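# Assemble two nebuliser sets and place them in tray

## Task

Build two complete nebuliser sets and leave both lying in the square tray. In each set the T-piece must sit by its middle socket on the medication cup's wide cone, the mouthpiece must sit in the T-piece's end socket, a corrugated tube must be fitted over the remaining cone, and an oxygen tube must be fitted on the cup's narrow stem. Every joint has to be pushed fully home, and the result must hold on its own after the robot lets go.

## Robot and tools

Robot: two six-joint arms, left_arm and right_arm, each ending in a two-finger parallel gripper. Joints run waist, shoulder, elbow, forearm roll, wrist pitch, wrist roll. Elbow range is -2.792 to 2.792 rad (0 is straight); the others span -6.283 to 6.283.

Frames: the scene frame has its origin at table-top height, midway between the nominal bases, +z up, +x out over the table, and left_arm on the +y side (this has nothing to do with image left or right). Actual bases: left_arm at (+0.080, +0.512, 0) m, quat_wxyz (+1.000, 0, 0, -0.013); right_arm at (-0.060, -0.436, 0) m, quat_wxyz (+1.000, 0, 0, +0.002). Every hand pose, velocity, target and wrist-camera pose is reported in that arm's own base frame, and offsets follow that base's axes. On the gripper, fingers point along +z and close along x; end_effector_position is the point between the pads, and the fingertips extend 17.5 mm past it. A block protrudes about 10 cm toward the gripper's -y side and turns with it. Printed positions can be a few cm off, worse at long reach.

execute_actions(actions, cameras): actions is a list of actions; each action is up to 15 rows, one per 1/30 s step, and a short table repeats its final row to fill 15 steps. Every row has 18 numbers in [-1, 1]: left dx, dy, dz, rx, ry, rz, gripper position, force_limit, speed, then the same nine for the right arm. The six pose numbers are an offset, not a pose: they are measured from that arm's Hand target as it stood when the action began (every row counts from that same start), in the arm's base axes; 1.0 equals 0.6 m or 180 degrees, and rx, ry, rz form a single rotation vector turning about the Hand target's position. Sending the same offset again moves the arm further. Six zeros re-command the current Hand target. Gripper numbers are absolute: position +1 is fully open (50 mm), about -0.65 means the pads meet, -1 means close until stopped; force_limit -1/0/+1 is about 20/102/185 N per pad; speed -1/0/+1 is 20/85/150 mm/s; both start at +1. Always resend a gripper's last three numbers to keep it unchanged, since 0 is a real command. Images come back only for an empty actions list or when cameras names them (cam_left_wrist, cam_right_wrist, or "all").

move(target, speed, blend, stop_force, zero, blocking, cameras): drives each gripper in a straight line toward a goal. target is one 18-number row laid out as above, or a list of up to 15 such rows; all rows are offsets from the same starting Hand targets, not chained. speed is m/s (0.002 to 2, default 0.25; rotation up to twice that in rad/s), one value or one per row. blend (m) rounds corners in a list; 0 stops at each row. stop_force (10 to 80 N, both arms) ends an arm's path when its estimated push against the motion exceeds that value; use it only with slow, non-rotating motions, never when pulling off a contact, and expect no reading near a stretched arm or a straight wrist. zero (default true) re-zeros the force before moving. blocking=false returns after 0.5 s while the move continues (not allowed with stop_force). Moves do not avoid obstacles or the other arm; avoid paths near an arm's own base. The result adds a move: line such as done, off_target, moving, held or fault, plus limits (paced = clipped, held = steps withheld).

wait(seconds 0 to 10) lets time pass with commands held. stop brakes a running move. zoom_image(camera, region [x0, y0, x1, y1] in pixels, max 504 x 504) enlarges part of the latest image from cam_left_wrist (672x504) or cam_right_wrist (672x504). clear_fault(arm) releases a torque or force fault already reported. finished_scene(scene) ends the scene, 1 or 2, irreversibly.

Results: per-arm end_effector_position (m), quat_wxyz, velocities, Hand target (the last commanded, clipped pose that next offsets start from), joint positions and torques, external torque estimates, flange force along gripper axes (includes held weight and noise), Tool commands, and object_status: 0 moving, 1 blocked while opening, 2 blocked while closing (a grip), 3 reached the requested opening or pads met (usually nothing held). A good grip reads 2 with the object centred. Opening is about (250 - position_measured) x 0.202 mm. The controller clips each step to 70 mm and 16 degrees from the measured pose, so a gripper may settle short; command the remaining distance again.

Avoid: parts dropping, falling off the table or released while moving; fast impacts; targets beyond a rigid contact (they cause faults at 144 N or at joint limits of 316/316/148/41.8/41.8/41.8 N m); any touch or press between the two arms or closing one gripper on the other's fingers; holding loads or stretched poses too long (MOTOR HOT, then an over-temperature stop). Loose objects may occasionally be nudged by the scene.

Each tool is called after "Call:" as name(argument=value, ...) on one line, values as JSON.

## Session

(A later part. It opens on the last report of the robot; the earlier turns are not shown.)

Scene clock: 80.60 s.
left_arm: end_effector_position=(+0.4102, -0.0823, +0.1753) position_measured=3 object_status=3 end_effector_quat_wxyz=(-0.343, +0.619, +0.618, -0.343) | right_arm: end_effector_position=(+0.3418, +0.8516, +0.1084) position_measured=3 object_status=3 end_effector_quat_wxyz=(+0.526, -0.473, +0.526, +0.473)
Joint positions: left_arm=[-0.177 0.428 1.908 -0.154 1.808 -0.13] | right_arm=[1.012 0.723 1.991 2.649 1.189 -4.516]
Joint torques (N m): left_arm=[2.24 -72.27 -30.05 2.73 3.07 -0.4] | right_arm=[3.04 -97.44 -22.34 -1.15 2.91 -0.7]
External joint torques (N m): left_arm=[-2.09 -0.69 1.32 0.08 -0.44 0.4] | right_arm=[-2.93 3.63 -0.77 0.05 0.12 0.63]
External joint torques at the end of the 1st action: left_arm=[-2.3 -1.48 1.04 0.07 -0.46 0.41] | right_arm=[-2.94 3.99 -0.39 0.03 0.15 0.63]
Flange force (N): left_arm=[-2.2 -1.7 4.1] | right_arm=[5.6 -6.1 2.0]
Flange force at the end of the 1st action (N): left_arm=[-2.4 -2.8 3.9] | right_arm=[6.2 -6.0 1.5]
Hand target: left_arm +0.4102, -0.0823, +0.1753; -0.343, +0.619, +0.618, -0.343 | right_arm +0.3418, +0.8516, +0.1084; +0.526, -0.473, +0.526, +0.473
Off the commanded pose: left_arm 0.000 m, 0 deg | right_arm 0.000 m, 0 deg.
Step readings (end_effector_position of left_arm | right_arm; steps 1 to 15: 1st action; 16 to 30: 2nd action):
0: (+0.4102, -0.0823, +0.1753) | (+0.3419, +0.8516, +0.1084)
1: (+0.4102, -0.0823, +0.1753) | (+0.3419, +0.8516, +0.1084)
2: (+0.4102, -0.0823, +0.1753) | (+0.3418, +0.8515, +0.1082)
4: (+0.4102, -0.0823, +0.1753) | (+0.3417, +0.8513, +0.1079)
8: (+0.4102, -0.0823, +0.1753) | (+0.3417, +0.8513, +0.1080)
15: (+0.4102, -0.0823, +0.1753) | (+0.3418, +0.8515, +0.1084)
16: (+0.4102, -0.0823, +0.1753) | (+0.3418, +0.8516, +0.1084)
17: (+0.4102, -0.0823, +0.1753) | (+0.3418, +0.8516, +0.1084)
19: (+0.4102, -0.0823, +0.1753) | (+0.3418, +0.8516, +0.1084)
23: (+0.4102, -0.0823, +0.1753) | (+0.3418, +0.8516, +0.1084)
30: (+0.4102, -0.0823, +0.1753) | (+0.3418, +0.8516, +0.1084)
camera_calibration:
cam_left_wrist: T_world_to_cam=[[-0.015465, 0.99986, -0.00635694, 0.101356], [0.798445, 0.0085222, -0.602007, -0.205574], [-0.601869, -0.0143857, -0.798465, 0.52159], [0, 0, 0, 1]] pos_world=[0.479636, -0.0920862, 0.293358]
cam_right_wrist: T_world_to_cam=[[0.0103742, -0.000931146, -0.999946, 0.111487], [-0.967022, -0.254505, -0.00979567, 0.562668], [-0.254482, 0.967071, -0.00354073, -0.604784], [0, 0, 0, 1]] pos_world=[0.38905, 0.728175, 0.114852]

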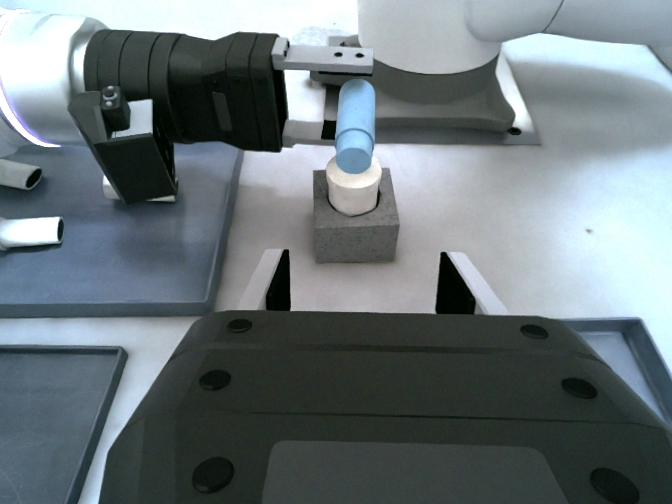

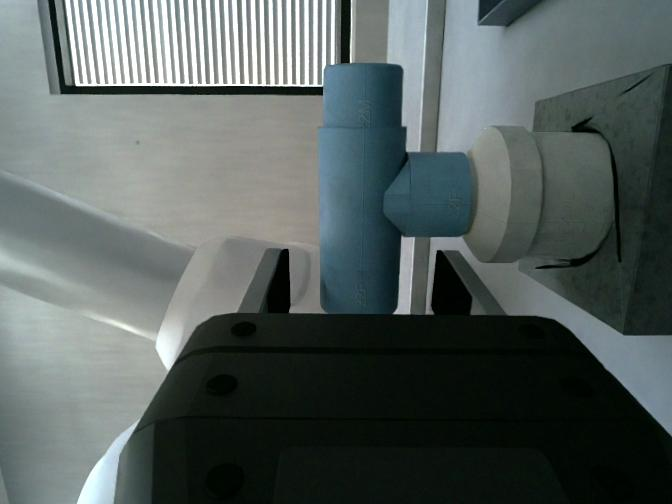

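Call:
move(target=[[0, 0, 0, 0, 0, 0, 1, -0.8, -0.5, -0.0232, -0.215, 0, 0, 0, 0, 1, -0.3, -0.5], [0, 0, 0, 0, 0, 0, 1, -0.8, -0.5, -0.0113, -0.186, 0.2527, -0.2485, 0.0268, 0, 1, -0.3, -0.5], [0, 0, 0, 0, 0, 0, 1, -0.8, -0.5, 0.0495, 0.0098, 0.1777, -0.497, 0.0535, 0, 1, -0.3, -0.5]], speed=0.3, blend=0.03, cameras=["all"])

Scene clock: 86.20 s.
left_arm: end_effector_position=(+0.4102, -0.0823, +0.1753) position_measured=3 object_status=3 end_effector_quat_wxyz=(-0.343, +0.619, +0.618, -0.343) | right_arm: end_effector_position=(+0.3715, +0.8574, +0.2152) position_measured=3 object_status=3 end_effector_quat_wxyz=(-0.001, -0.668, +0.744, +0.001)
Joint positions: left_arm=[-0.177 0.428 1.908 -0.154 1.808 -0.13] | right_arm=[1.124 0.68 1.123 0.002 1.339 -1.911]
Joint torques (N m): left_arm=[2.38 -72.37 -30.12 2.72 3.11 -0.43] | right_arm=[3.06 -114.19 -42.4 3.88 -0.05 -0.56]
External joint torques (N m): left_arm=[-2.44 -0.14 1.35 0.08 -0.5 0.43] | right_arm=[-3.11 4.57 -0.36 0.32 0.01 0.56]
Flange force (N): left_arm=[-2.7 -0.7 4.1] | right_arm=[-7.7 -5.3 1.5]
Hand target: left_arm +0.4102, -0.0823, +0.1753; -0.343, +0.619, +0.618, -0.343 | right_arm +0.3715, +0.8574, +0.2151; -0.001, -0.668, +0.744, +0.001
Off the commanded pose: left_arm 0.000 m, 0 deg | right_arm 0.000 m, 0 deg.
move: done
camera_calibration:
cam_left_wrist: T_world_to_cam=[[-0.015465, 0.99986, -0.00635694, 0.101356], [0.798445, 0.0085222, -0.602007, -0.205574], [-0.601869, -0.0143857, -0.798465, 0.52159], [0, 0, 0, 1]] pos_world=[0.479636, -0.0920862, 0.293358]
cam_right_wrist: T_world_to_cam=[[-0.0966642, -0.995317, -0.000682756, 0.895325], [-0.929968, 0.0900732, 0.356435, 0.20592], [-0.354704, 0.0350894, -0.93432, 0.434117], [0, 0, 0, 1]] pos_world=[0.432029, 0.857352, 0.332818]

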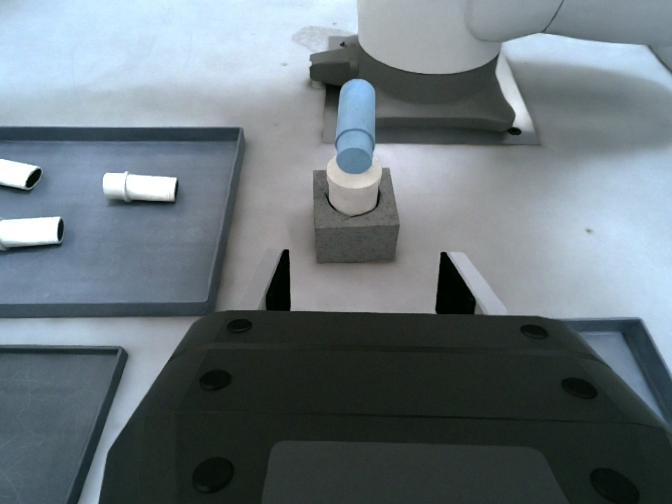

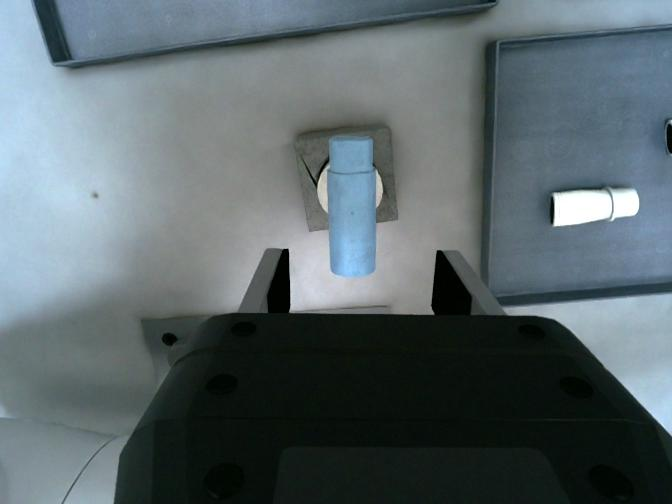

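Call:
move(target=[0, 0, 0, 0, 0, 0, 1, -0.8, -0.5, 0.0017, 0, -0.1627, 0, 0, 0, 1, -0.3, -0.5], speed=0.12, stop_force=20, cameras=["cam_right_wrist"])

Scene clock: 88.83 s.
left_arm: end_effector_position=(+0.4102, -0.0823, +0.1753) position_measured=3 object_status=3 end_effector_quat_wxyz=(-0.343, +0.619, +0.618, -0.343) | right_arm: end_effector_position=(+0.3726, +0.8574, +0.1174) position_measured=3 object_status=3 end_effector_quat_wxyz=(-0.001, -0.668, +0.744, +0.001)
Joint positions: left_arm=[-0.177 0.428 1.908 -0.154 1.808 -0.13] | right_arm=[1.123 0.732 1.215 0.002 1.195 -1.912]
Joint torques (N m): left_arm=[1.98 -72.1 -30.16 2.74 3.1 -0.41] | right_arm=[2.96 -116.44 -40.2 3.75 -0.05 -0.61]
External joint torques (N m): left_arm=[-1.76 -1.49 1.32 0.07 -0.46 0.41] | right_arm=[-3.1 3.76 -0.93 0.28 0.02 0.61]
Flange force (N): left_arm=[-1.5 -2.9 4.4] | right_arm=[-7.4 -5.1 1.6]
Hand target: left_arm +0.4102, -0.0823, +0.1753; -0.343, +0.619, +0.618, -0.343 | right_arm +0.3726, +0.8574, +0.1174; -0.001, -0.668, +0.744, +0.001
Off the commanded pose: left_arm 0.000 m, 0 deg | right_arm 0.000 m, 0 deg.
move: done
camera_calibration:
cam_right_wrist: T_world_to_cam=[[-0.0966647, -0.995317, -0.00068301, 0.895465], [-0.929956, 0.0900722, 0.356468, 0.241746], [-0.354737, 0.0350931, -0.934307, 0.343229], [0, 0, 0, 1]] pos_world=[0.433129, 0.857452, 0.235118]
Images, in order (width x height): cam_right_wrist 672x504.

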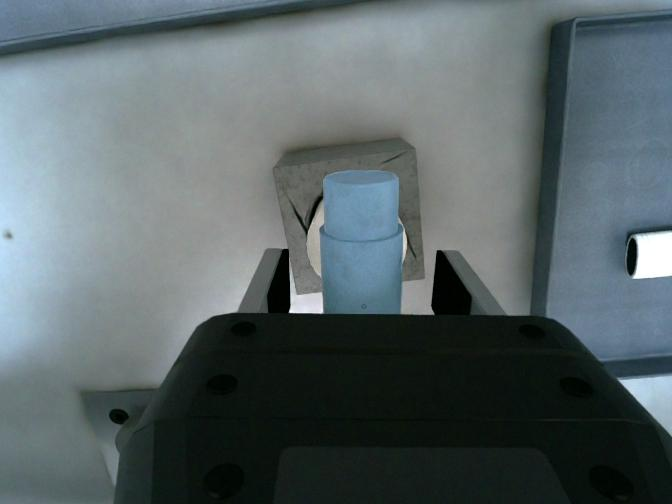

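Call:
execute_actions(actions=[[[0,0,0,0,0,0,1,-0.8,-0.5,0,0,0,0,0,0,-1,0,-0.5]],[[0,0,0,0,0,0,1,-0.8,-0.5,0,0,0,0,0,0,-1,0,-0.5]]])

Call:
move(target=[0, 0, 0, 0, 0, 0, 1, -0.8, -0.5, 0, 0, -0.02, 0, 0, 0, -1, 0, -0.5], speed=0.01, stop_force=50, cameras=["all"])

Scene clock: 90.20 s.
left_arm: end_effector_position=(+0.4102, -0.0823, +0.1753) position_measured=3 object_status=3 end_effector_quat_wxyz=(-0.343, +0.619, +0.618, -0.343) | right_arm: end_effector_position=(+0.3726, +0.8575, +0.1174) position_measured=131 object_status=2 end_effector_quat_wxyz=(-0.001, -0.668, +0.744, +0.001)
Joint positions: left_arm=[-0.177 0.428 1.908 -0.154 1.808 -0.13] | right_arm=[1.123 0.732 1.215 0.002 1.195 -1.912]
Joint torques (N m): left_arm=[2.26 -71.95 -30.03 2.72 3.13 -0.41] | right_arm=[2.86 -116.28 -40.24 3.7 0.02 -0.61]
External joint torques (N m): left_arm=[-2.14 -1.19 1.21 0.09 -0.5 0.41] | right_arm=[-3 3.34 -0.99 0.34 -0.06 0.61]
External joint torques at the end of the 1st action: left_arm=[-1.88 -2.24 1.03 0.12 -0.44 0.37] | right_arm=[-3.3 3.5 -1.17 0.34 -0.03 0.58]
Flange force (N): left_arm=[-2.2 -2.4 4.2] | right_arm=[-6.9 -4.9 1.4]
Flange force at the end of the 1st action (N): left_arm=[-1.7 -4.0 4.1] | right_arm=[-7.6 -5.4 1.3]
Hand target: left_arm +0.4102, -0.0823, +0.1753; -0.343, +0.619, +0.618, -0.343 | right_arm +0.3726, +0.8574, +0.1174; -0.001, -0.668, +0.744, +0.001
Off the commanded pose: left_arm 0.000 m, 0 deg | right_arm 0.000 m, 0 deg.
Step readings (end_effector_position of left_arm | right_arm; steps 1 to 15: 1st action; 16 to 30: 2nd action):
0: (+0.4102, -0.0823, +0.1753) | (+0.3726, +0.8574, +0.1174)
1: (+0.4102, -0.0823, +0.1753) | (+0.3726, +0.8574, +0.1174)
2: (+0.4102, -0.0823, +0.1753) | (+0.3726, +0.8574, +0.1174)
4: (+0.4102, -0.0823, +0.1753) | (+0.3726, +0.8574, +0.1174)
8: (+0.4102, -0.0823, +0.1753) | (+0.3726, +0.8574, +0.1174)
15: (+0.4102, -0.0823, +0.1753) | (+0.3726, +0.8575, +0.1174)
16: (+0.4102, -0.0823, +0.1753) | (+0.3726, +0.8575, +0.1174)
17: (+0.4102, -0.0823, +0.1753) | (+0.3726, +0.8575, +0.1174)
19: (+0.4102, -0.0823, +0.1753) | (+0.3726, +0.8575, +0.1174)
23: (+0.4102, -0.0823, +0.1753) | (+0.3726, +0.8575, +0.1174)
30: (+0.4102, -0.0823, +0.1753) | (+0.3726, +0.8575, +0.1174)

Scene clock: 91.03 s.
left_arm: end_effector_position=(+0.4102, -0.0823, +0.1753) position_measured=3 object_status=3 end_effector_quat_wxyz=(-0.343, +0.619, +0.618, -0.343) | right_arm: end_effector_position=(+0.3727, +0.8577, +0.1154) position_measured=131 object_status=2 end_effector_quat_wxyz=(+0.000, -0.668, +0.744, +0.001)
Joint positions: left_arm=[-0.177 0.428 1.908 -0.154 1.808 -0.13] | right_arm=[1.123 0.734 1.217 0.002 1.191 -1.912]
Joint torques (N m): left_arm=[2.05 -72.04 -30.29 2.78 3.11 -0.43] | right_arm=[4.47 -61.96 -8.8 4.01 0.73 -0.59]
External joint torques (N m): left_arm=[-2 -0.82 1.59 0.02 -0.5 0.43] | right_arm=[-4.83 -50.93 -32.39 0.02 -0.78 0.59]
Flange force (N): left_arm=[-2.0 -2.0 4.8] | right_arm=[-8.8 -7.4 -56.6]
Hand target: left_arm +0.4102, -0.0823, +0.1753; -0.343, +0.619, +0.618, -0.343 | right_arm +0.3727, +0.8577, +0.1154; +0.000, -0.668, +0.744, +0.001 (not the last commanded pose)
Off the commanded pose: left_arm 0.000 m, 0 deg | right_arm 0.010 m, 0 deg.
move: contact (right_arm)
camera_calibration:
cam_left_wrist: T_world_to_cam=[[-0.015465, 0.99986, -0.00635694, 0.101356], [0.798445, 0.0085222, -0.602007, -0.205574], [-0.601869, -0.0143857, -0.798465, 0.52159], [0, 0, 0, 1]] pos_world=[0.479636, -0.0920862, 0.293358]
cam_right_wrist: T_world_to_cam=[[-0.096705, -0.995312, -0.00167817, 0.895816], [-0.930148, 0.0897734, 0.356041, 0.242982], [-0.354221, 0.0359919, -0.934469, 0.340433], [0, 0, 0, 1]] pos_world=[0.433228, 0.85755, 0.233115]

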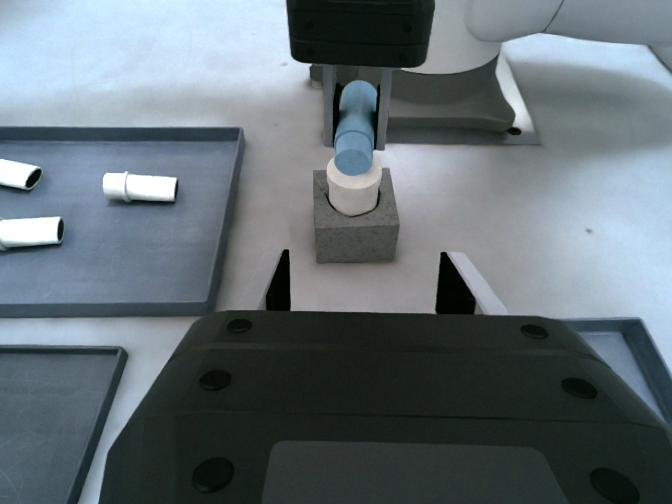

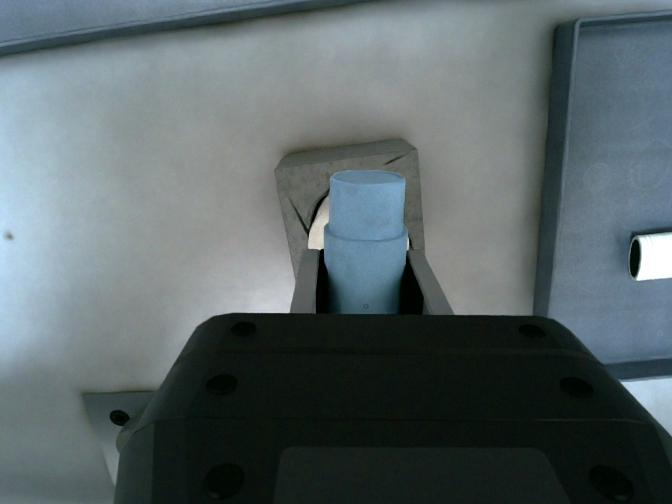

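Call:
move(target=[0, 0, 0, 0, 0, 0, 1, -0.8, -0.5, 0, 0, 0.02, 0, 0, 0, -1, 0, -0.5], speed=0.02, cameras=["all"])

Call:
zoom_image(camera="cam_left_wrist", region=[290, 70, 440, 230])

Scene clock: 92.07 s.
left_arm: end_effector_position=(+0.4102, -0.0823, +0.1753) position_measured=3 object_status=3 end_effector_quat_wxyz=(-0.343, +0.619, +0.618, -0.343) | right_arm: end_effector_position=(+0.3727, +0.8577, +0.1275) position_measured=131 object_status=2 end_effector_quat_wxyz=(+0.000, -0.668, +0.744, +0.001)
Joint positions: left_arm=[-0.177 0.428 1.908 -0.154 1.808 -0.13] | right_arm=[1.123 0.726 1.207 0.002 1.208 -1.912]
Joint torques (N m): left_arm=[2.18 -72.04 -30.2 2.73 3.11 -0.39] | right_arm=[3.11 -116.5 -40.71 3.75 -0.05 -0.61]
External joint torques (N m): left_arm=[-2.04 -1.69 1.34 0.09 -0.47 0.39] | right_arm=[-2.87 4.25 -0.58 0.31 0.01 0.61]
Flange force (N): left_arm=[-1.9 -3.3 4.6] | right_arm=[-7.4 -4.8 2.1]
Hand target: left_arm +0.4102, -0.0823, +0.1753; -0.343, +0.619, +0.618, -0.343 | right_arm +0.3727, +0.8577, +0.1274; +0.000, -0.668, +0.744, +0.001
Off the commanded pose: left_arm 0.000 m, 0 deg | right_arm 0.000 m, 0 deg.
move: done
camera_calibration:
cam_left_wrist: T_world_to_cam=[[-0.015465, 0.99986, -0.00635694, 0.101356], [0.798445, 0.0085222, -0.602007, -0.205574], [-0.601869, -0.0143857, -0.798465, 0.52159], [0, 0, 0, 1]] pos_world=[0.479636, -0.0920862, 0.293358]
cam_right_wrist: T_world_to_cam=[[-0.0966125, -0.995321, -0.00171377, 0.895803], [-0.930158, 0.0896743, 0.356041, 0.238706], [-0.354221, 0.0359921, -0.934469, 0.351611], [0, 0, 0, 1]] pos_world=[0.433128, 0.85755, 0.245115]

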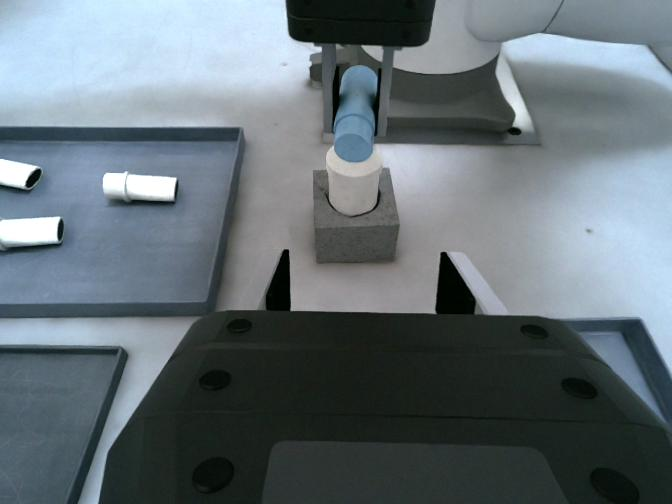

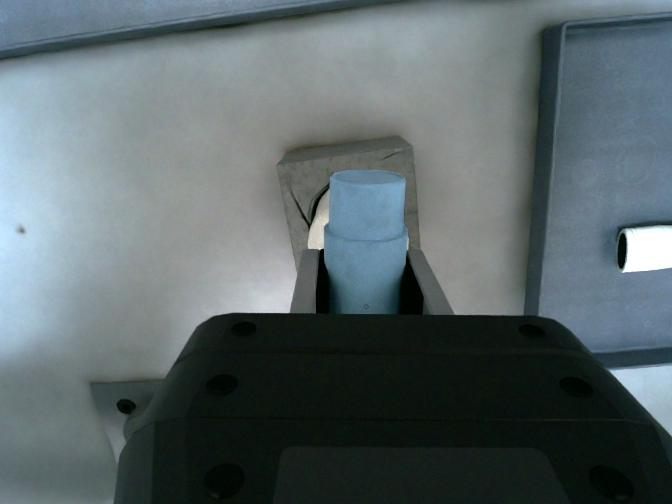

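Scaled by 3.150 from the camera's 672x504 image, which has a finer 960x720 frame.

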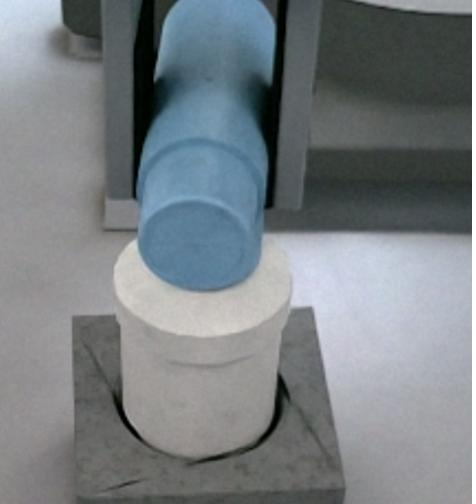

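Call:
move(target=[[0, 0, 0.1, 0, 0, 0, 1, -0.8, -0.5, 0, 0, 0.2167, 0, 0, 0, -1, 0, -0.5], [-0.1003, 0.2205, 0.2578, 0.2511, -0.2511, 0.453, 1, -0.8, -0.5, 0.3988, -0.5878, 0.0543, 0.4993, -0.0279, 0.0257, -1, 0, -0.5]], speed=0.25, blend=0.03, cameras=["all"])

Scene clock: 97.87 s.
left_arm: end_effector_position=(+0.3500, +0.0500, +0.3300) position_measured=3 object_status=3 end_effector_quat_wxyz=(+0.000, +0.000, +1.000, +0.000) | right_arm: end_effector_position=(+0.6120, +0.5050, +0.1600) position_measured=131 object_status=2 end_effector_quat_wxyz=(+0.501, -0.499, +0.500, +0.499)
Joint positions: left_arm=[0.044 -0.318 2.107 0 1.352 -1.527] | right_arm=[0.284 0.646 1.984 1.823 1.433 -4.22]
Joint torques (N m): left_arm=[2.14 -10.04 -45.02 4.14 0.4 -0.39] | right_arm=[3.37 -94.68 -25.35 0.77 2.65 -0.63]
External joint torques (N m): left_arm=[-2.15 0.6 1.86 0.09 -0.41 0.39] | right_arm=[-3.32 3.91 -0.96 0.13 0.07 0.55]
Flange force (N): left_arm=[0.6 -5.1 4.0] | right_arm=[5.2 -7.0 -2.9]
Hand target: left_arm +0.3500, +0.0500, +0.3300; +0.000, +0.000, +1.000, +0.000 | right_arm +0.6120, +0.5050, +0.1600; +0.501, -0.499, +0.500, +0.499
Off the commanded pose: left_arm 0.000 m, 0 deg | right_arm 0.000 m, 0 deg.
move: done
camera_calibration:
cam_left_wrist: T_world_to_cam=[[-0.999857, -0.00295479, -0.0166466, 0.36711], [-0.0087222, 0.933616, 0.358169, -0.146055], [0.0144833, 0.358263, -0.933508, 0.421013], [0, 0, 0, 1]] pos_world=[0.359686, -0.0133891, 0.451443]
cam_right_wrist: T_world_to_cam=[[0.0104002, 0.00130361, -0.999945, 0.158852], [-0.93597, -0.351933, -0.0101936, 0.766512], [-0.351927, 0.936024, -0.00244003, -0.125567], [0, 0, 0, 1]] pos_world=[0.67159, 0.387087, 0.16635]

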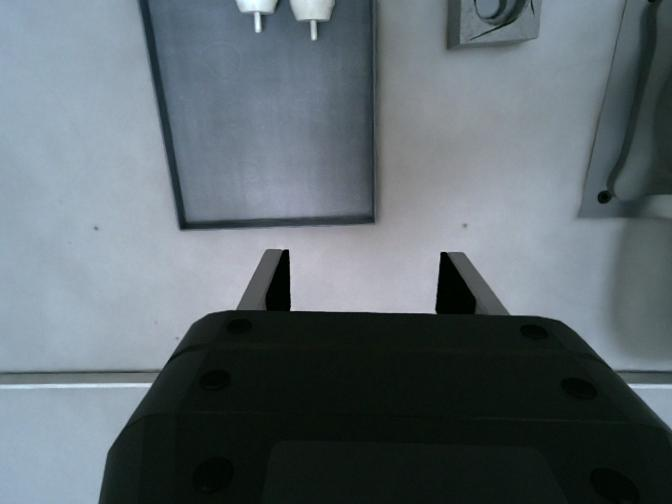

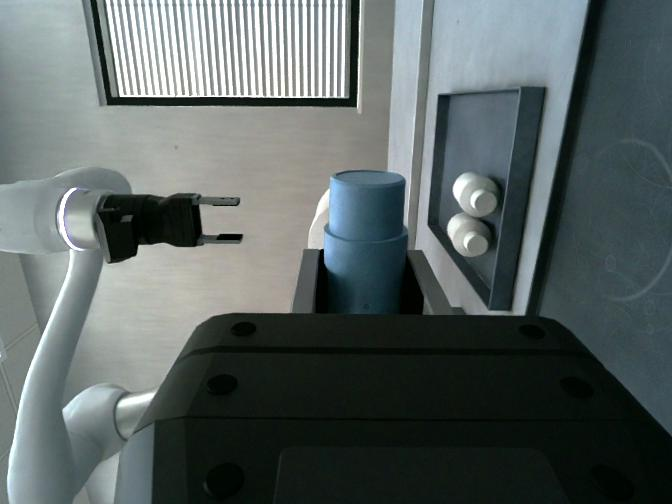

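Call:
move(target=[-0.2533, -0.505, -0.3167, 0, 0, 0, 1, -0.8, -0.5, 0, 0, 0, 0, 0, 0, -1, 0, -0.5], speed=0.3, cameras=["cam_left_wrist"])

Scene clock: 100.00 s.
left_arm: end_effector_position=(+0.1980, -0.2530, +0.1400) position_measured=3 object_status=3 end_effector_quat_wxyz=(+0.000, +0.000, +1.000, +0.000) | right_arm: end_effector_position=(+0.6120, +0.5050, +0.1600) position_measured=131 object_status=2 end_effector_quat_wxyz=(+0.501, -0.499, +0.500, +0.499)
Joint positions: left_arm=[-1.015 -0.217 2.414 0 0.945 -2.586] | right_arm=[0.284 0.646 1.984 1.823 1.433 -4.22]
Joint torques (N m): left_arm=[2.27 -13.29 -37.38 3.45 0.35 -0.38] | right_arm=[3.6 -94.34 -25.47 0.74 2.65 -0.64]
External joint torques (N m): left_arm=[-2.19 0.34 1.55 0.09 -0.42 0.38] | right_arm=[-3.49 3.64 -0.85 0.15 0.06 0.56]
Flange force (N): left_arm=[5.6 -2.0 3.4] | right_arm=[4.8 -6.7 -3.3]
Hand target: left_arm +0.1980, -0.2530, +0.1399; +0.000, +0.000, +1.000, +0.000 | right_arm +0.6120, +0.5050, +0.1600; +0.501, -0.499, +0.500, +0.499
Off the commanded pose: left_arm 0.000 m, 0 deg | right_arm 0.000 m, 0 deg.
move: done
camera_calibration:
cam_left_wrist: T_world_to_cam=[[-0.999856, -0.00305114, -0.0166799, 0.211152], [-0.00882221, 0.933662, 0.358047, 0.203531], [0.014481, 0.358143, -0.933554, 0.354339], [0, 0, 0, 1]] pos_world=[0.207786, -0.316289, 0.261443]
Images, in order (width x height): cam_left_wrist 672x504.

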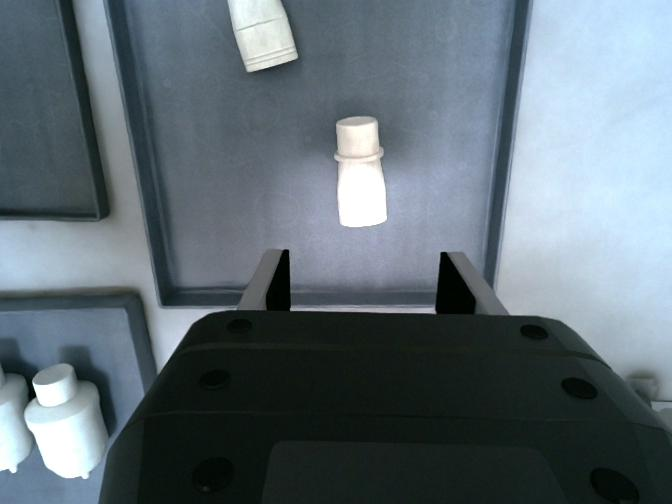

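Call:
zoom_image(camera="cam_left_wrist", region=[300, 100, 420, 240])

Scaled by 3.600 from the camera's 672x504 image, which has a finer 960x720 frame.

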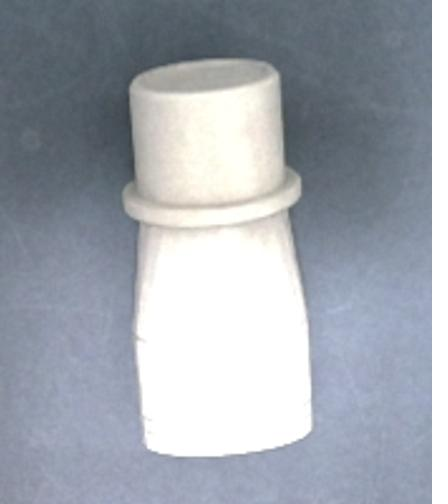

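Call:
move(target=[-0.0048, -0.0237, -0.1167, 0, 0, 0.0311, 1, -0.8, -0.5, 0, 0, 0, 0, 0, 0, -1, 0, -0.5], speed=0.15, cameras=["cam_left_wrist"])

Call:
zoom_image(camera="cam_left_wrist", region=[260, 60, 470, 320])

Scene clock: 103.07 s.
left_arm: end_effector_position=(+0.1951, -0.2673, +0.0700) position_measured=3 object_status=3 end_effector_quat_wxyz=(+0.000, -0.049, +0.999, +0.000) | right_arm: end_effector_position=(+0.6120, +0.5050, +0.1600) position_measured=131 object_status=2 end_effector_quat_wxyz=(+0.501, -0.499, +0.500, +0.499)
Joint positions: left_arm=[-1.045 -0.082 2.476 0.001 0.747 -2.714] | right_arm=[0.284 0.646 1.984 1.823 1.433 -4.22]
Joint torques (N m): left_arm=[2.35 -21.6 -31.51 2.9 0.28 -0.38] | right_arm=[3.13 -94.33 -25.6 0.84 2.7 -0.68]
External joint torques (N m): left_arm=[-2.27 0.24 1.39 0.07 -0.36 0.38] | right_arm=[-3.14 3.68 -0.71 0.07 0.01 0.6]
Flange force (N): left_arm=[6.0 -1.0 2.8] | right_arm=[4.7 -6.4 -2.9]
Hand target: left_arm +0.1951, -0.2672, +0.0699; +0.000, -0.049, +0.999, +0.000 | right_arm +0.6120, +0.5050, +0.1600; +0.501, -0.499, +0.500, +0.499
Off the commanded pose: left_arm 0.000 m, 0 deg | right_arm 0.000 m, 0 deg.
move: done
camera_calibration:
cam_left_wrist: T_world_to_cam=[[-0.994798, -0.100495, -0.0166601, 0.17998], [-0.0997781, 0.92834, 0.358091, 0.258247], [-0.02052, 0.357891, -0.933538, 0.300921], [0, 0, 0, 1]] pos_world=[0.210986, -0.329351, 0.191443]
Images, in order (width x height): cam_left_wrist 672x504.

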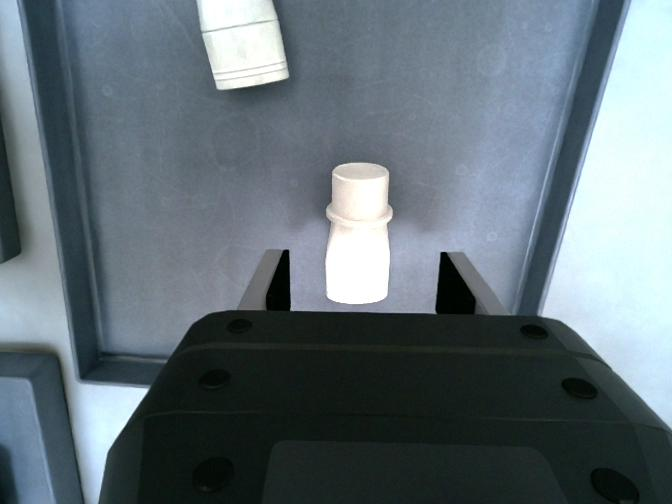

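Scaled by 1.938 from the camera's 672x504 image, which has a finer 960x720 frame.

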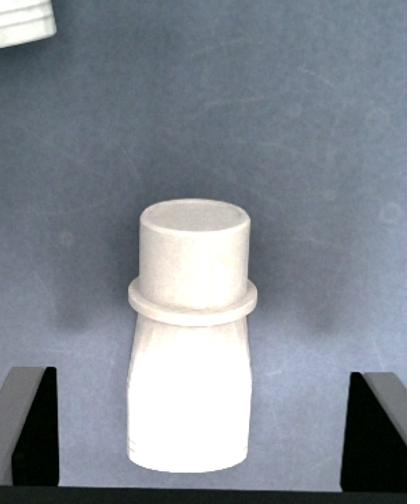

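Call:
move(target=[0, 0, -0.079, 0, 0, 0, 1, -0.8, -0.5, 0, 0, 0, 0, 0, 0, -1, 0, -0.5], speed=0.1, stop_force=15)

Call:
execute_actions(actions=[[[0,0,0,0,0,0,-1,-0.4,-0.5,0,0,0,0,0,0,-1,0,-0.5]],[[0,0,0,0,0,0,-1,-0.4,-0.5,0,0,0,0,0,0,-1,0,-0.5]]], cameras=["cam_left_wrist"])

Scene clock: 104.70 s.
left_arm: end_effector_position=(+0.1951, -0.2673, +0.0225) position_measured=3 object_status=3 end_effector_quat_wxyz=(+0.000, -0.049, +0.999, +0.000) | right_arm: end_effector_position=(+0.6120, +0.5050, +0.1600) position_measured=131 object_status=2 end_effector_quat_wxyz=(+0.501, -0.499, +0.500, +0.499)
Joint positions: left_arm=[-1.045 0.017 2.518 0.001 0.606 -2.714] | right_arm=[0.284 0.646 1.984 1.823 1.433 -4.22]
Joint torques (N m): left_arm=[2.25 -27.34 -26.5 2.42 0.34 -0.42] | right_arm=[3.29 -94.26 -25.58 0.8 2.66 -0.64]
External joint torques (N m): left_arm=[-2.17 0.18 1.19 0.08 -0.42 0.42] | right_arm=[-3.15 3.49 -0.74 0.09 0.05 0.57]
Flange force (N): left_arm=[5.7 -0.8 2.6] | right_arm=[4.5 -6.2 -3.0]
Hand target: left_arm +0.1951, -0.2672, +0.0225; +0.000, -0.049, +0.999, +0.000 | right_arm +0.6120, +0.5050, +0.1600; +0.501, -0.499, +0.500, +0.499
Off the commanded pose: left_arm 0.000 m, 0 deg | right_arm 0.000 m, 0 deg.
move: done

Scene clock: 105.90 s.
left_arm: end_effector_position=(+0.1951, -0.2672, +0.0225) position_measured=123 object_status=2 end_effector_quat_wxyz=(+0.000, -0.049, +0.999, +0.000) | right_arm: end_effector_position=(+0.6120, +0.5050, +0.1600) position_measured=131 object_status=2 end_effector_quat_wxyz=(+0.501, -0.499, +0.500, +0.499)
Joint positions: left_arm=[-1.045 0.017 2.518 0.001 0.606 -2.714] | right_arm=[0.284 0.646 1.984 1.823 1.433 -4.22]
Joint torques (N m): left_arm=[2.04 -27.12 -26.52 2.43 0.31 -0.42] | right_arm=[3.28 -94.49 -25.35 0.78 2.64 -0.73]
External joint torques (N m): left_arm=[-2.06 -0.06 1.18 0.07 -0.39 0.42] | right_arm=[-3.2 3.62 -1.07 0.12 0.08 0.65]
External joint torques at the end of the 1st action: left_arm=[-2.35 0.27 1.01 0.09 -0.4 0.41] | right_arm=[-3.17 3.57 -0.82 0.08 0.02 0.6]
Flange force (N): left_arm=[5.6 -0.3 2.0] | right_arm=[4.6 -7.1 -2.8]
Flange force at the end of the 1st action (N): left_arm=[6.0 -1.4 2.6] | right_arm=[4.6 -6.5 -2.9]
Hand target: left_arm +0.1951, -0.2672, +0.0225; +0.000, -0.049, +0.999, +0.000 | right_arm +0.6120, +0.5050, +0.1600; +0.501, -0.499, +0.500, +0.499
Off the commanded pose: left_arm 0.000 m, 0 deg | right_arm 0.000 m, 0 deg.
Step readings (end_effector_position of left_arm | right_arm; steps 1 to 15: 1st action; 16 to 30: 2nd action):
0: (+0.1951, -0.2673, +0.0225) | (+0.6120, +0.5050, +0.1600)
1: (+0.1951, -0.2673, +0.0225) | (+0.6120, +0.5050, +0.1600)
2: (+0.1951, -0.2673, +0.0225) | (+0.6120, +0.5050, +0.1600)
4: (+0.1951, -0.2673, +0.0225) | (+0.6120, +0.5050, +0.1600)
8: (+0.1951, -0.2673, +0.0225) | (+0.6120, +0.5050, +0.1600)
15: (+0.1951, -0.2673, +0.0225) | (+0.6120, +0.5050, +0.1600)
16: (+0.1951, -0.2673, +0.0225) | (+0.6120, +0.5050, +0.1600)
17: (+0.1951, -0.2673, +0.0225) | (+0.6120, +0.5050, +0.1600)
19: (+0.1951, -0.2673, +0.0225) | (+0.6120, +0.5050, +0.1600)
23: (+0.1951, -0.2673, +0.0225) | (+0.6120, +0.5050, +0.1600)
30: (+0.1951, -0.2673, +0.0225) | (+0.6120, +0.5050, +0.1600)
camera_calibration:
cam_left_wrist: T_world_to_cam=[[-0.994798, -0.100492, -0.016661, 0.17919], [-0.0997755, 0.928328, 0.358124, 0.275247], [-0.0205218, 0.357923, -0.933526, 0.256587], [0, 0, 0, 1]] pos_world=[0.210986, -0.329351, 0.143943]
Images, in order (width x height): cam_left_wrist 672x504.

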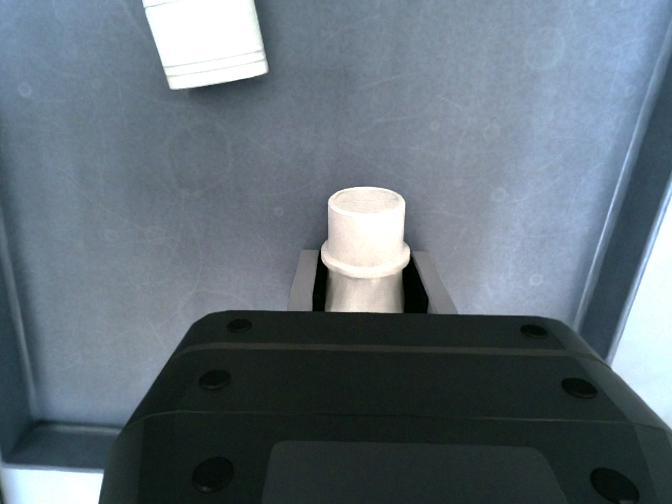

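Call:
move(target=[[0, 0, 0.2, 0, 0, 0, -1, -0.4, -0.5, 0, 0, 0, 0, 0, 0, -1, 0, -0.5], [0.3008, -0.252, 0.2407, -0.1371, 0.1212, 0.4655, -1, -0.4, -0.5, 0, 0, 0, 0, 0, 0, -1, 0, -0.5]], speed=0.3, blend=0.03, cameras=["all"])

Scene clock: 110.27 s.
left_arm: end_effector_position=(+0.3757, -0.4184, +0.1669) position_measured=123 object_status=2 end_effector_quat_wxyz=(+0.181, +0.692, -0.674, +0.185) | right_arm: end_effector_position=(+0.6120, +0.5050, +0.1600) position_measured=131 object_status=2 end_effector_quat_wxyz=(+0.501, -0.499, +0.500, +0.499)
Joint positions: left_arm=[-0.709 0.044 2.211 -0.679 0.632 -3.371] | right_arm=[0.284 0.646 1.984 1.823 1.433 -4.22]
Joint torques (N m): left_arm=[2.38 -38.09 -35.07 1.79 0 -0.37] | right_arm=[3.07 -94.46 -25.61 0.83 2.67 -0.7]
External joint torques (N m): left_arm=[-2.4 -0.01 1.54 0.02 -0.42 0.41] | right_arm=[-3.01 3.87 -0.59 0.06 0.04 0.62]
Flange force (N): left_arm=[0.1 5.3 3.6] | right_arm=[5.0 -6.3 -2.8]
Hand target: left_arm +0.3756, -0.4184, +0.1669; +0.181, +0.692, -0.674, +0.185 | right_arm +0.6120, +0.5050, +0.1600; +0.501, -0.499, +0.500, +0.499
Off the commanded pose: left_arm 0.000 m, 0 deg | right_arm 0.000 m, 0 deg.
move: done
camera_calibration:
cam_left_wrist: T_world_to_cam=[[0.0262448, -0.873878, 0.485437, -0.444928], [-0.937752, 0.146707, 0.314799, 0.376851], [-0.346313, -0.463481, -0.81563, 0.20828], [0, 0, 0, 1]] pos_world=[0.4372, -0.347565, 0.267232]
cam_right_wrist: T_world_to_cam=[[0.0103997, 0.00130344, -0.999945, 0.158852], [-0.93597, -0.351933, -0.0101931, 0.766512], [-0.351927, 0.936024, -0.00244003, -0.125567], [0, 0, 0, 1]] pos_world=[0.67159, 0.387087, 0.16635]

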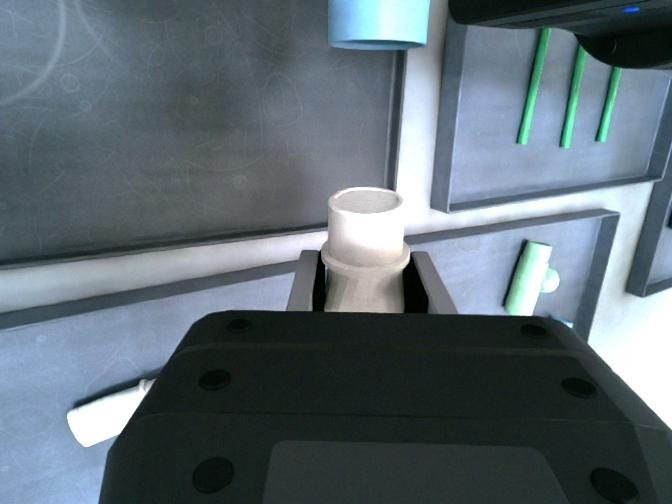

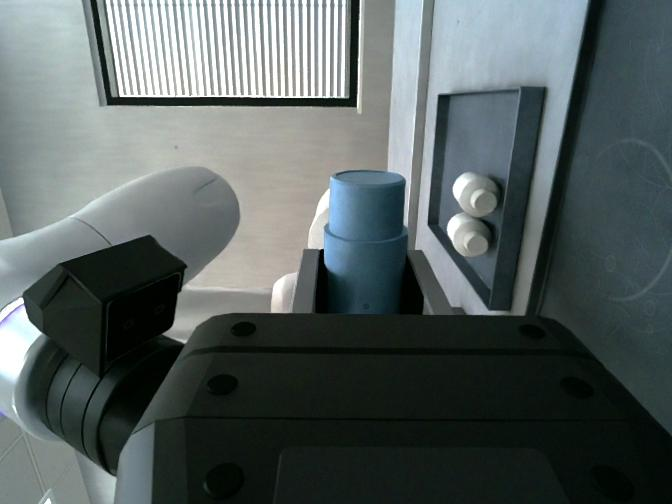

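Call:
zoom_image(camera="cam_left_wrist", region=[290, 0, 470, 130])

Scaled by 2.800 from the camera's 672x504 image, which has a finer 960x720 frame.

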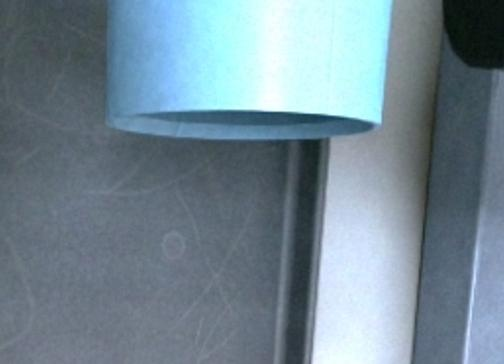

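Call:
move(target=[0.0002, -0.0078, 0.0013, 0.2222, 0.0058, 0, -1, -0.4, -0.5, 0, 0, 0, 0, 0, 0, -1, 0, -0.5], speed=0.3, cameras=["cam_left_wrist"])

Call:
zoom_image(camera="cam_left_wrist", region=[290, 0, 470, 130])

Call:
zoom_image(camera="cam_left_wrist", region=[290, 170, 470, 300])

Scene clock: 114.27 s.
left_arm: end_effector_position=(+0.3757, -0.4231, +0.1677) position_measured=123 object_status=2 end_effector_quat_wxyz=(-0.061, +0.714, -0.695, -0.063) | right_arm: end_effector_position=(+0.6120, +0.5050, +0.1600) position_measured=131 object_status=2 end_effector_quat_wxyz=(+0.501, -0.499, +0.500, +0.499)
Joint positions: left_arm=[-0.955 0.22 1.925 0.106 1.145 -4.174] | right_arm=[0.284 0.646 1.984 1.823 1.433 -4.22]
Joint torques (N m): left_arm=[2.14 -59.32 -38.65 3.91 0.83 -0.4] | right_arm=[3.5 -94.55 -25.41 0.83 2.71 -0.68]
External joint torques (N m): left_arm=[-2.09 -0.99 1.77 0.07 -0.41 0.39] | right_arm=[-3.62 3.86 -1 0.08 0 0.61]
Flange force (N): left_arm=[-2.1 5.3 1.8] | right_arm=[5.0 -7.3 -3.4]
Hand target: left_arm +0.3757, -0.4231, +0.1677; -0.061, +0.714, -0.695, -0.063 | right_arm +0.6120, +0.5050, +0.1600; +0.501, -0.499, +0.500, +0.499
Off the commanded pose: left_arm 0.000 m, 0 deg | right_arm 0.000 m, 0 deg.
move: done
camera_calibration:
cam_left_wrist: T_world_to_cam=[[0.0290524, -0.981313, -0.190214, -0.382643], [-0.931396, -0.0956527, 0.351215, 0.266288], [-0.362846, 0.166961, -0.91677, 0.496643], [0, 0, 0, 1]] pos_world=[0.439341, -0.432941, 0.288999]
Images, in order (width x height): cam_left_wrist 672x504.

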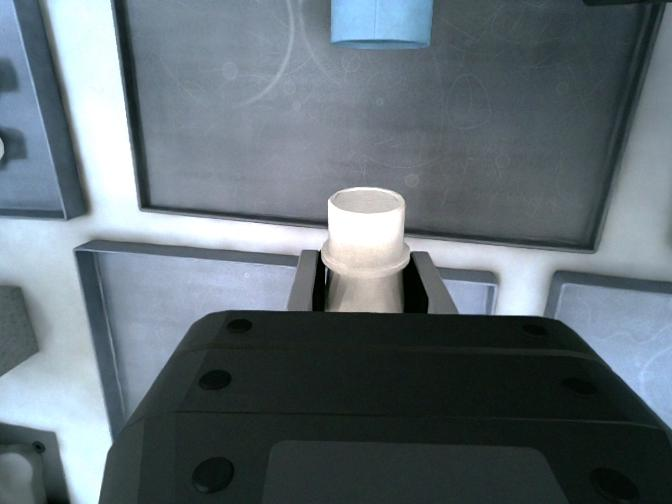

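Scaled by 2.800 from the camera's 672x504 image, which has a finer 960x720 frame.

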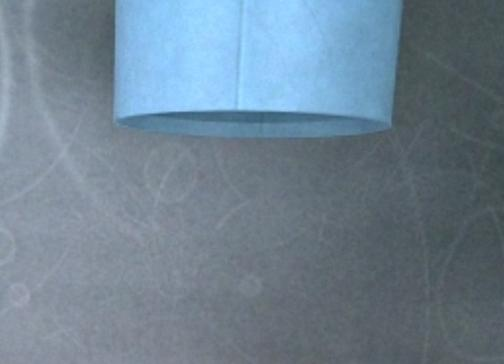

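Scaled by 2.800 from the camera's 672x504 image, which has a finer 960x720 frame.

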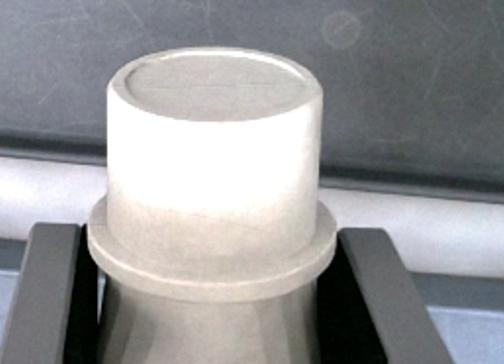

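Call:
move(target=[[0, -0.0018, 0.0622, -0.0556, -0.0015, 0, -1, -0.4, -0.5, 0, 0, 0, 0, 0, 0, -1, 0, -0.5], [0.0845, 0.0003, 0.0622, -0.0556, -0.0015, 0, -1, -0.4, -0.5, 0, 0, 0, 0, 0, 0, -1, 0, -0.5]], speed=0.15, blend=0.01, cameras=["cam_left_wrist", "cam_right_wrist"])

Scene clock: 121.53 s.
left_arm: end_effector_position=(+0.4264, -0.4229, +0.2050) position_measured=123 object_status=2 end_effector_quat_wxyz=(+0.000, +0.716, -0.698, +0.000) | right_arm: end_effector_position=(+0.6120, +0.5050, +0.1600) position_measured=131 object_status=2 end_effector_quat_wxyz=(+0.501, -0.499, +0.500, +0.499)
Joint positions: left_arm=[-0.839 0.176 1.893 0 1.073 -4.007] | right_arm=[0.284 0.646 1.984 1.823 1.433 -4.22]
Joint torques (N m): left_arm=[1.96 -57.09 -40.43 3.83 0.4 -0.38] | right_arm=[3.32 -94.31 -25.53 0.81 2.69 -0.68]
External joint torques (N m): left_arm=[-1.67 -0.53 1.66 0.09 -0.45 0.38] | right_arm=[-3.27 3.75 -0.71 0.08 0.03 0.6]
Flange force (N): left_arm=[-1.5 4.4 2.1] | right_arm=[4.9 -6.5 -3.1]
Hand target: left_arm +0.4264, -0.4229, +0.2050; +0.000, +0.716, -0.698, +0.000 | right_arm +0.6120, +0.5050, +0.1600; +0.501, -0.499, +0.500, +0.499
Off the commanded pose: left_arm 0.000 m, 0 deg | right_arm 0.000 m, 0 deg.
move: done
camera_calibration:
cam_left_wrist: T_world_to_cam=[[0.029466, -0.999426, -0.0167017, -0.420263], [-0.933042, -0.0334949, 0.358204, 0.325939], [-0.358558, 0.00502851, -0.933494, 0.48229], [0, 0, 0, 1]] pos_world=[0.489427, -0.41153, 0.326443]
cam_right_wrist: T_world_to_cam=[[0.0103997, 0.00130344, -0.999945, 0.158852], [-0.93597, -0.351933, -0.0101931, 0.766512], [-0.351927, 0.936024, -0.00244003, -0.125567], [0, 0, 0, 1]] pos_world=[0.67159, 0.387087, 0.16635]

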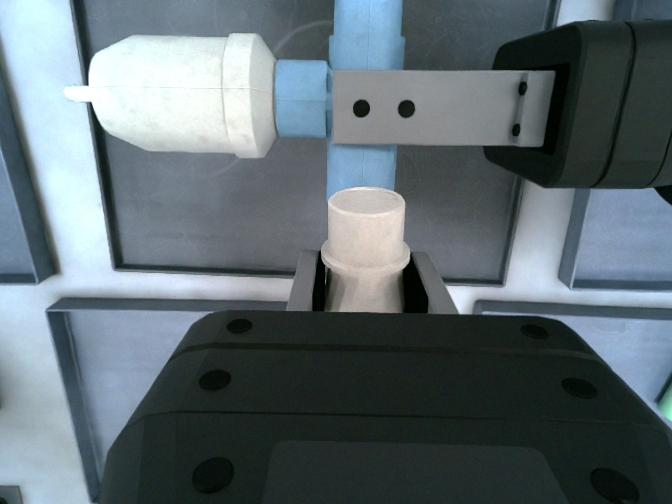

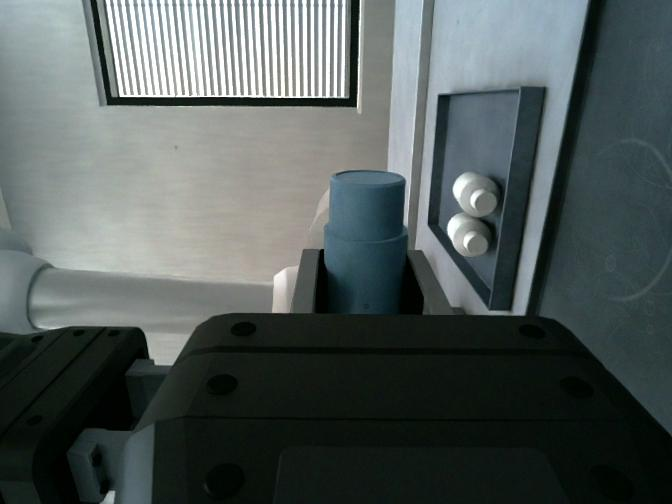

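Call:
execute_actions(actions=[])

Scene clock: 122.57 s.
left_arm: end_effector_position=(+0.4264, -0.4229, +0.2050) position_measured=123 object_status=2 end_effector_quat_wxyz=(+0.000, +0.716, -0.698, +0.000) | right_arm: end_effector_position=(+0.6120, +0.5050, +0.1600) position_measured=131 object_status=2 end_effector_quat_wxyz=(+0.501, -0.499, +0.500, +0.499)
Joint positions: left_arm=[-0.839 0.176 1.893 0 1.073 -4.007] | right_arm=[0.284 0.646 1.984 1.823 1.433 -4.22]
Joint velocities: within noise
Joint torques (N m): left_arm=[2.44 -57.18 -40.57 3.83 0.37 -0.38] | right_arm=[3.27 -94.2 -25.67 0.78 2.68 -0.69]
External joint torques (N m): left_arm=[-2.28 -0.68 1.66 0.1 -0.43 0.38] | right_arm=[-3.24 3.41 -0.62 0.12 0.03 0.62]
Flange force (N): left_arm=[-1.0 5.3 2.0] | right_arm=[4.3 -6.0 -3.2]
Hand target: left_arm +0.4264, -0.4229, +0.2050; +0.000, +0.716, -0.698, +0.000 | right_arm +0.6120, +0.5050, +0.1600; +0.501, -0.499, +0.500, +0.499
Tool commands: left_gripper/position=-1.0 left_gripper/force_limit=-0.4 left_gripper/speed=-0.5 right_gripper/position=-1.0 right_gripper/force_limit=+0.0 right_gripper/speed=-0.5
Off the commanded pose: left_arm 0.000 m, 0 deg | right_arm 0.000 m, 0 deg.
camera_calibration:
cam_left_wrist: T_world_to_cam=[[0.0294689, -0.999426, -0.0166995, -0.420265], [-0.933076, -0.0334963, 0.358116, 0.325984], [-0.35847, 0.00502867, -0.933528, 0.482258], [0, 0, 0, 1]] pos_world=[0.489427, -0.41153, 0.326443]
cam_right_wrist: T_world_to_cam=[[0.0103997, 0.00130344, -0.999945, 0.158852], [-0.93597, -0.351933, -0.0101931, 0.766512], [-0.351927, 0.936024, -0.00244003, -0.125567], [0, 0, 0, 1]] pos_world=[0.67159, 0.387087, 0.16635]

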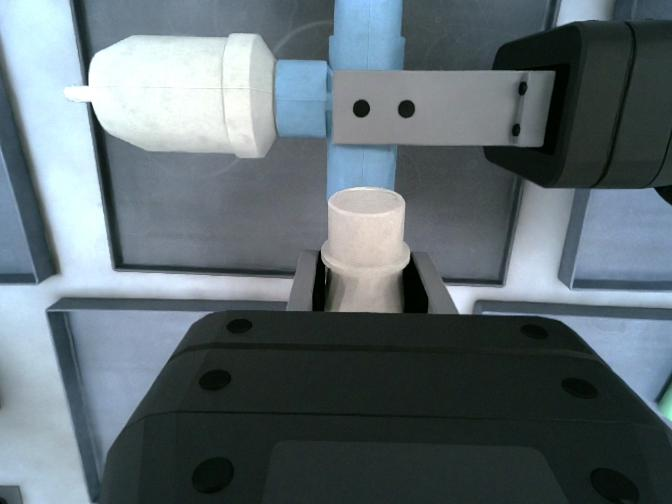

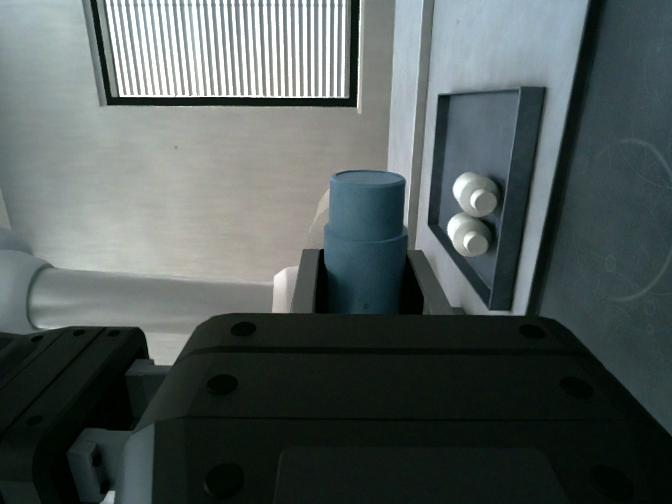

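Call:
move(target=[0,0,-0.0417,0,0,0,-1,-0.4,-0.5,0,0,0,0,0,0,-1,0,-0.5], speed=0.01, stop_force=10, cameras=["cam_left_wrist"])

Scene clock: 126.17 s.
left_arm: end_effector_position=(+0.4264, -0.4229, +0.1801) position_measured=123 object_status=2 end_effector_quat_wxyz=(+0.000, +0.716, -0.698, +0.000) | right_arm: end_effector_position=(+0.6120, +0.5050, +0.1600) position_measured=131 object_status=2 end_effector_quat_wxyz=(+0.501, -0.499, +0.500, +0.499)
Joint positions: left_arm=[-0.839 0.198 1.918 0 1.026 -4.007] | right_arm=[0.284 0.646 1.984 1.823 1.433 -4.22]
Joint torques (N m): left_arm=[3.33 -50.67 -37.14 4.15 -1.52 -0.35] | right_arm=[8.75 -103.25 -27.53 1.08 6.63 -0.35]
External joint torques (N m): left_arm=[-3.25 -8.35 -0.73 -0.33 1.46 0.35] | right_arm=[-8.74 12.38 1.2 -0.18 -3.91 0.28]
Flange force (N): left_arm=[-4.4 10.9 -10.9] | right_arm=[17.1 -12.2 -7.3]
Hand target: left_arm +0.4264, -0.4230, +0.1801; +0.000, +0.716, -0.698, +0.000 | right_arm +0.6120, +0.5050, +0.1600; +0.501, -0.499, +0.500, +0.499
Off the commanded pose: left_arm 0.000 m, 0 deg | right_arm 0.000 m, 0 deg.
move: contact (left_arm)
camera_calibration:
cam_left_wrist: T_world_to_cam=[[0.0294689, -0.999426, -0.0166995, -0.420681], [-0.933076, -0.0334963, 0.358116, 0.334901], [-0.35847, 0.00502867, -0.933528, 0.459013], [0, 0, 0, 1]] pos_world=[0.489427, -0.41153, 0.301543]
Images, in order (width x height): cam_left_wrist 672x504.

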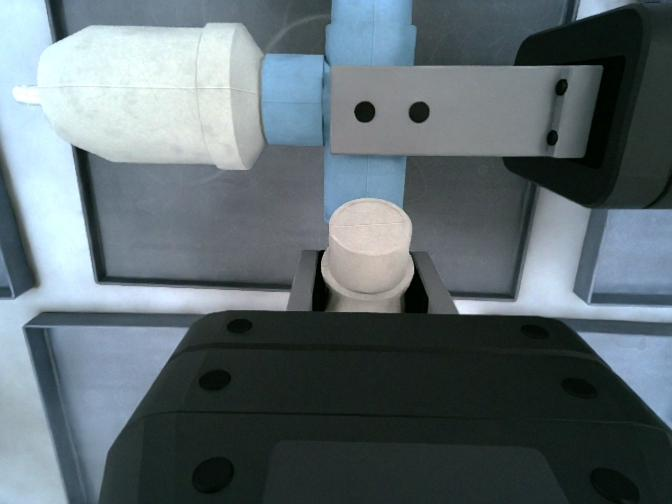

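Call:
zoom_image(camera="cam_left_wrist", region=[290, 170, 450, 320])

Scaled by 3.150 from the camera's 672x504 image, which has a finer 960x720 frame.

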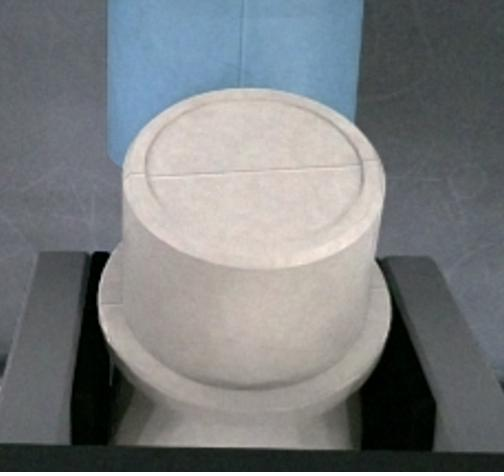

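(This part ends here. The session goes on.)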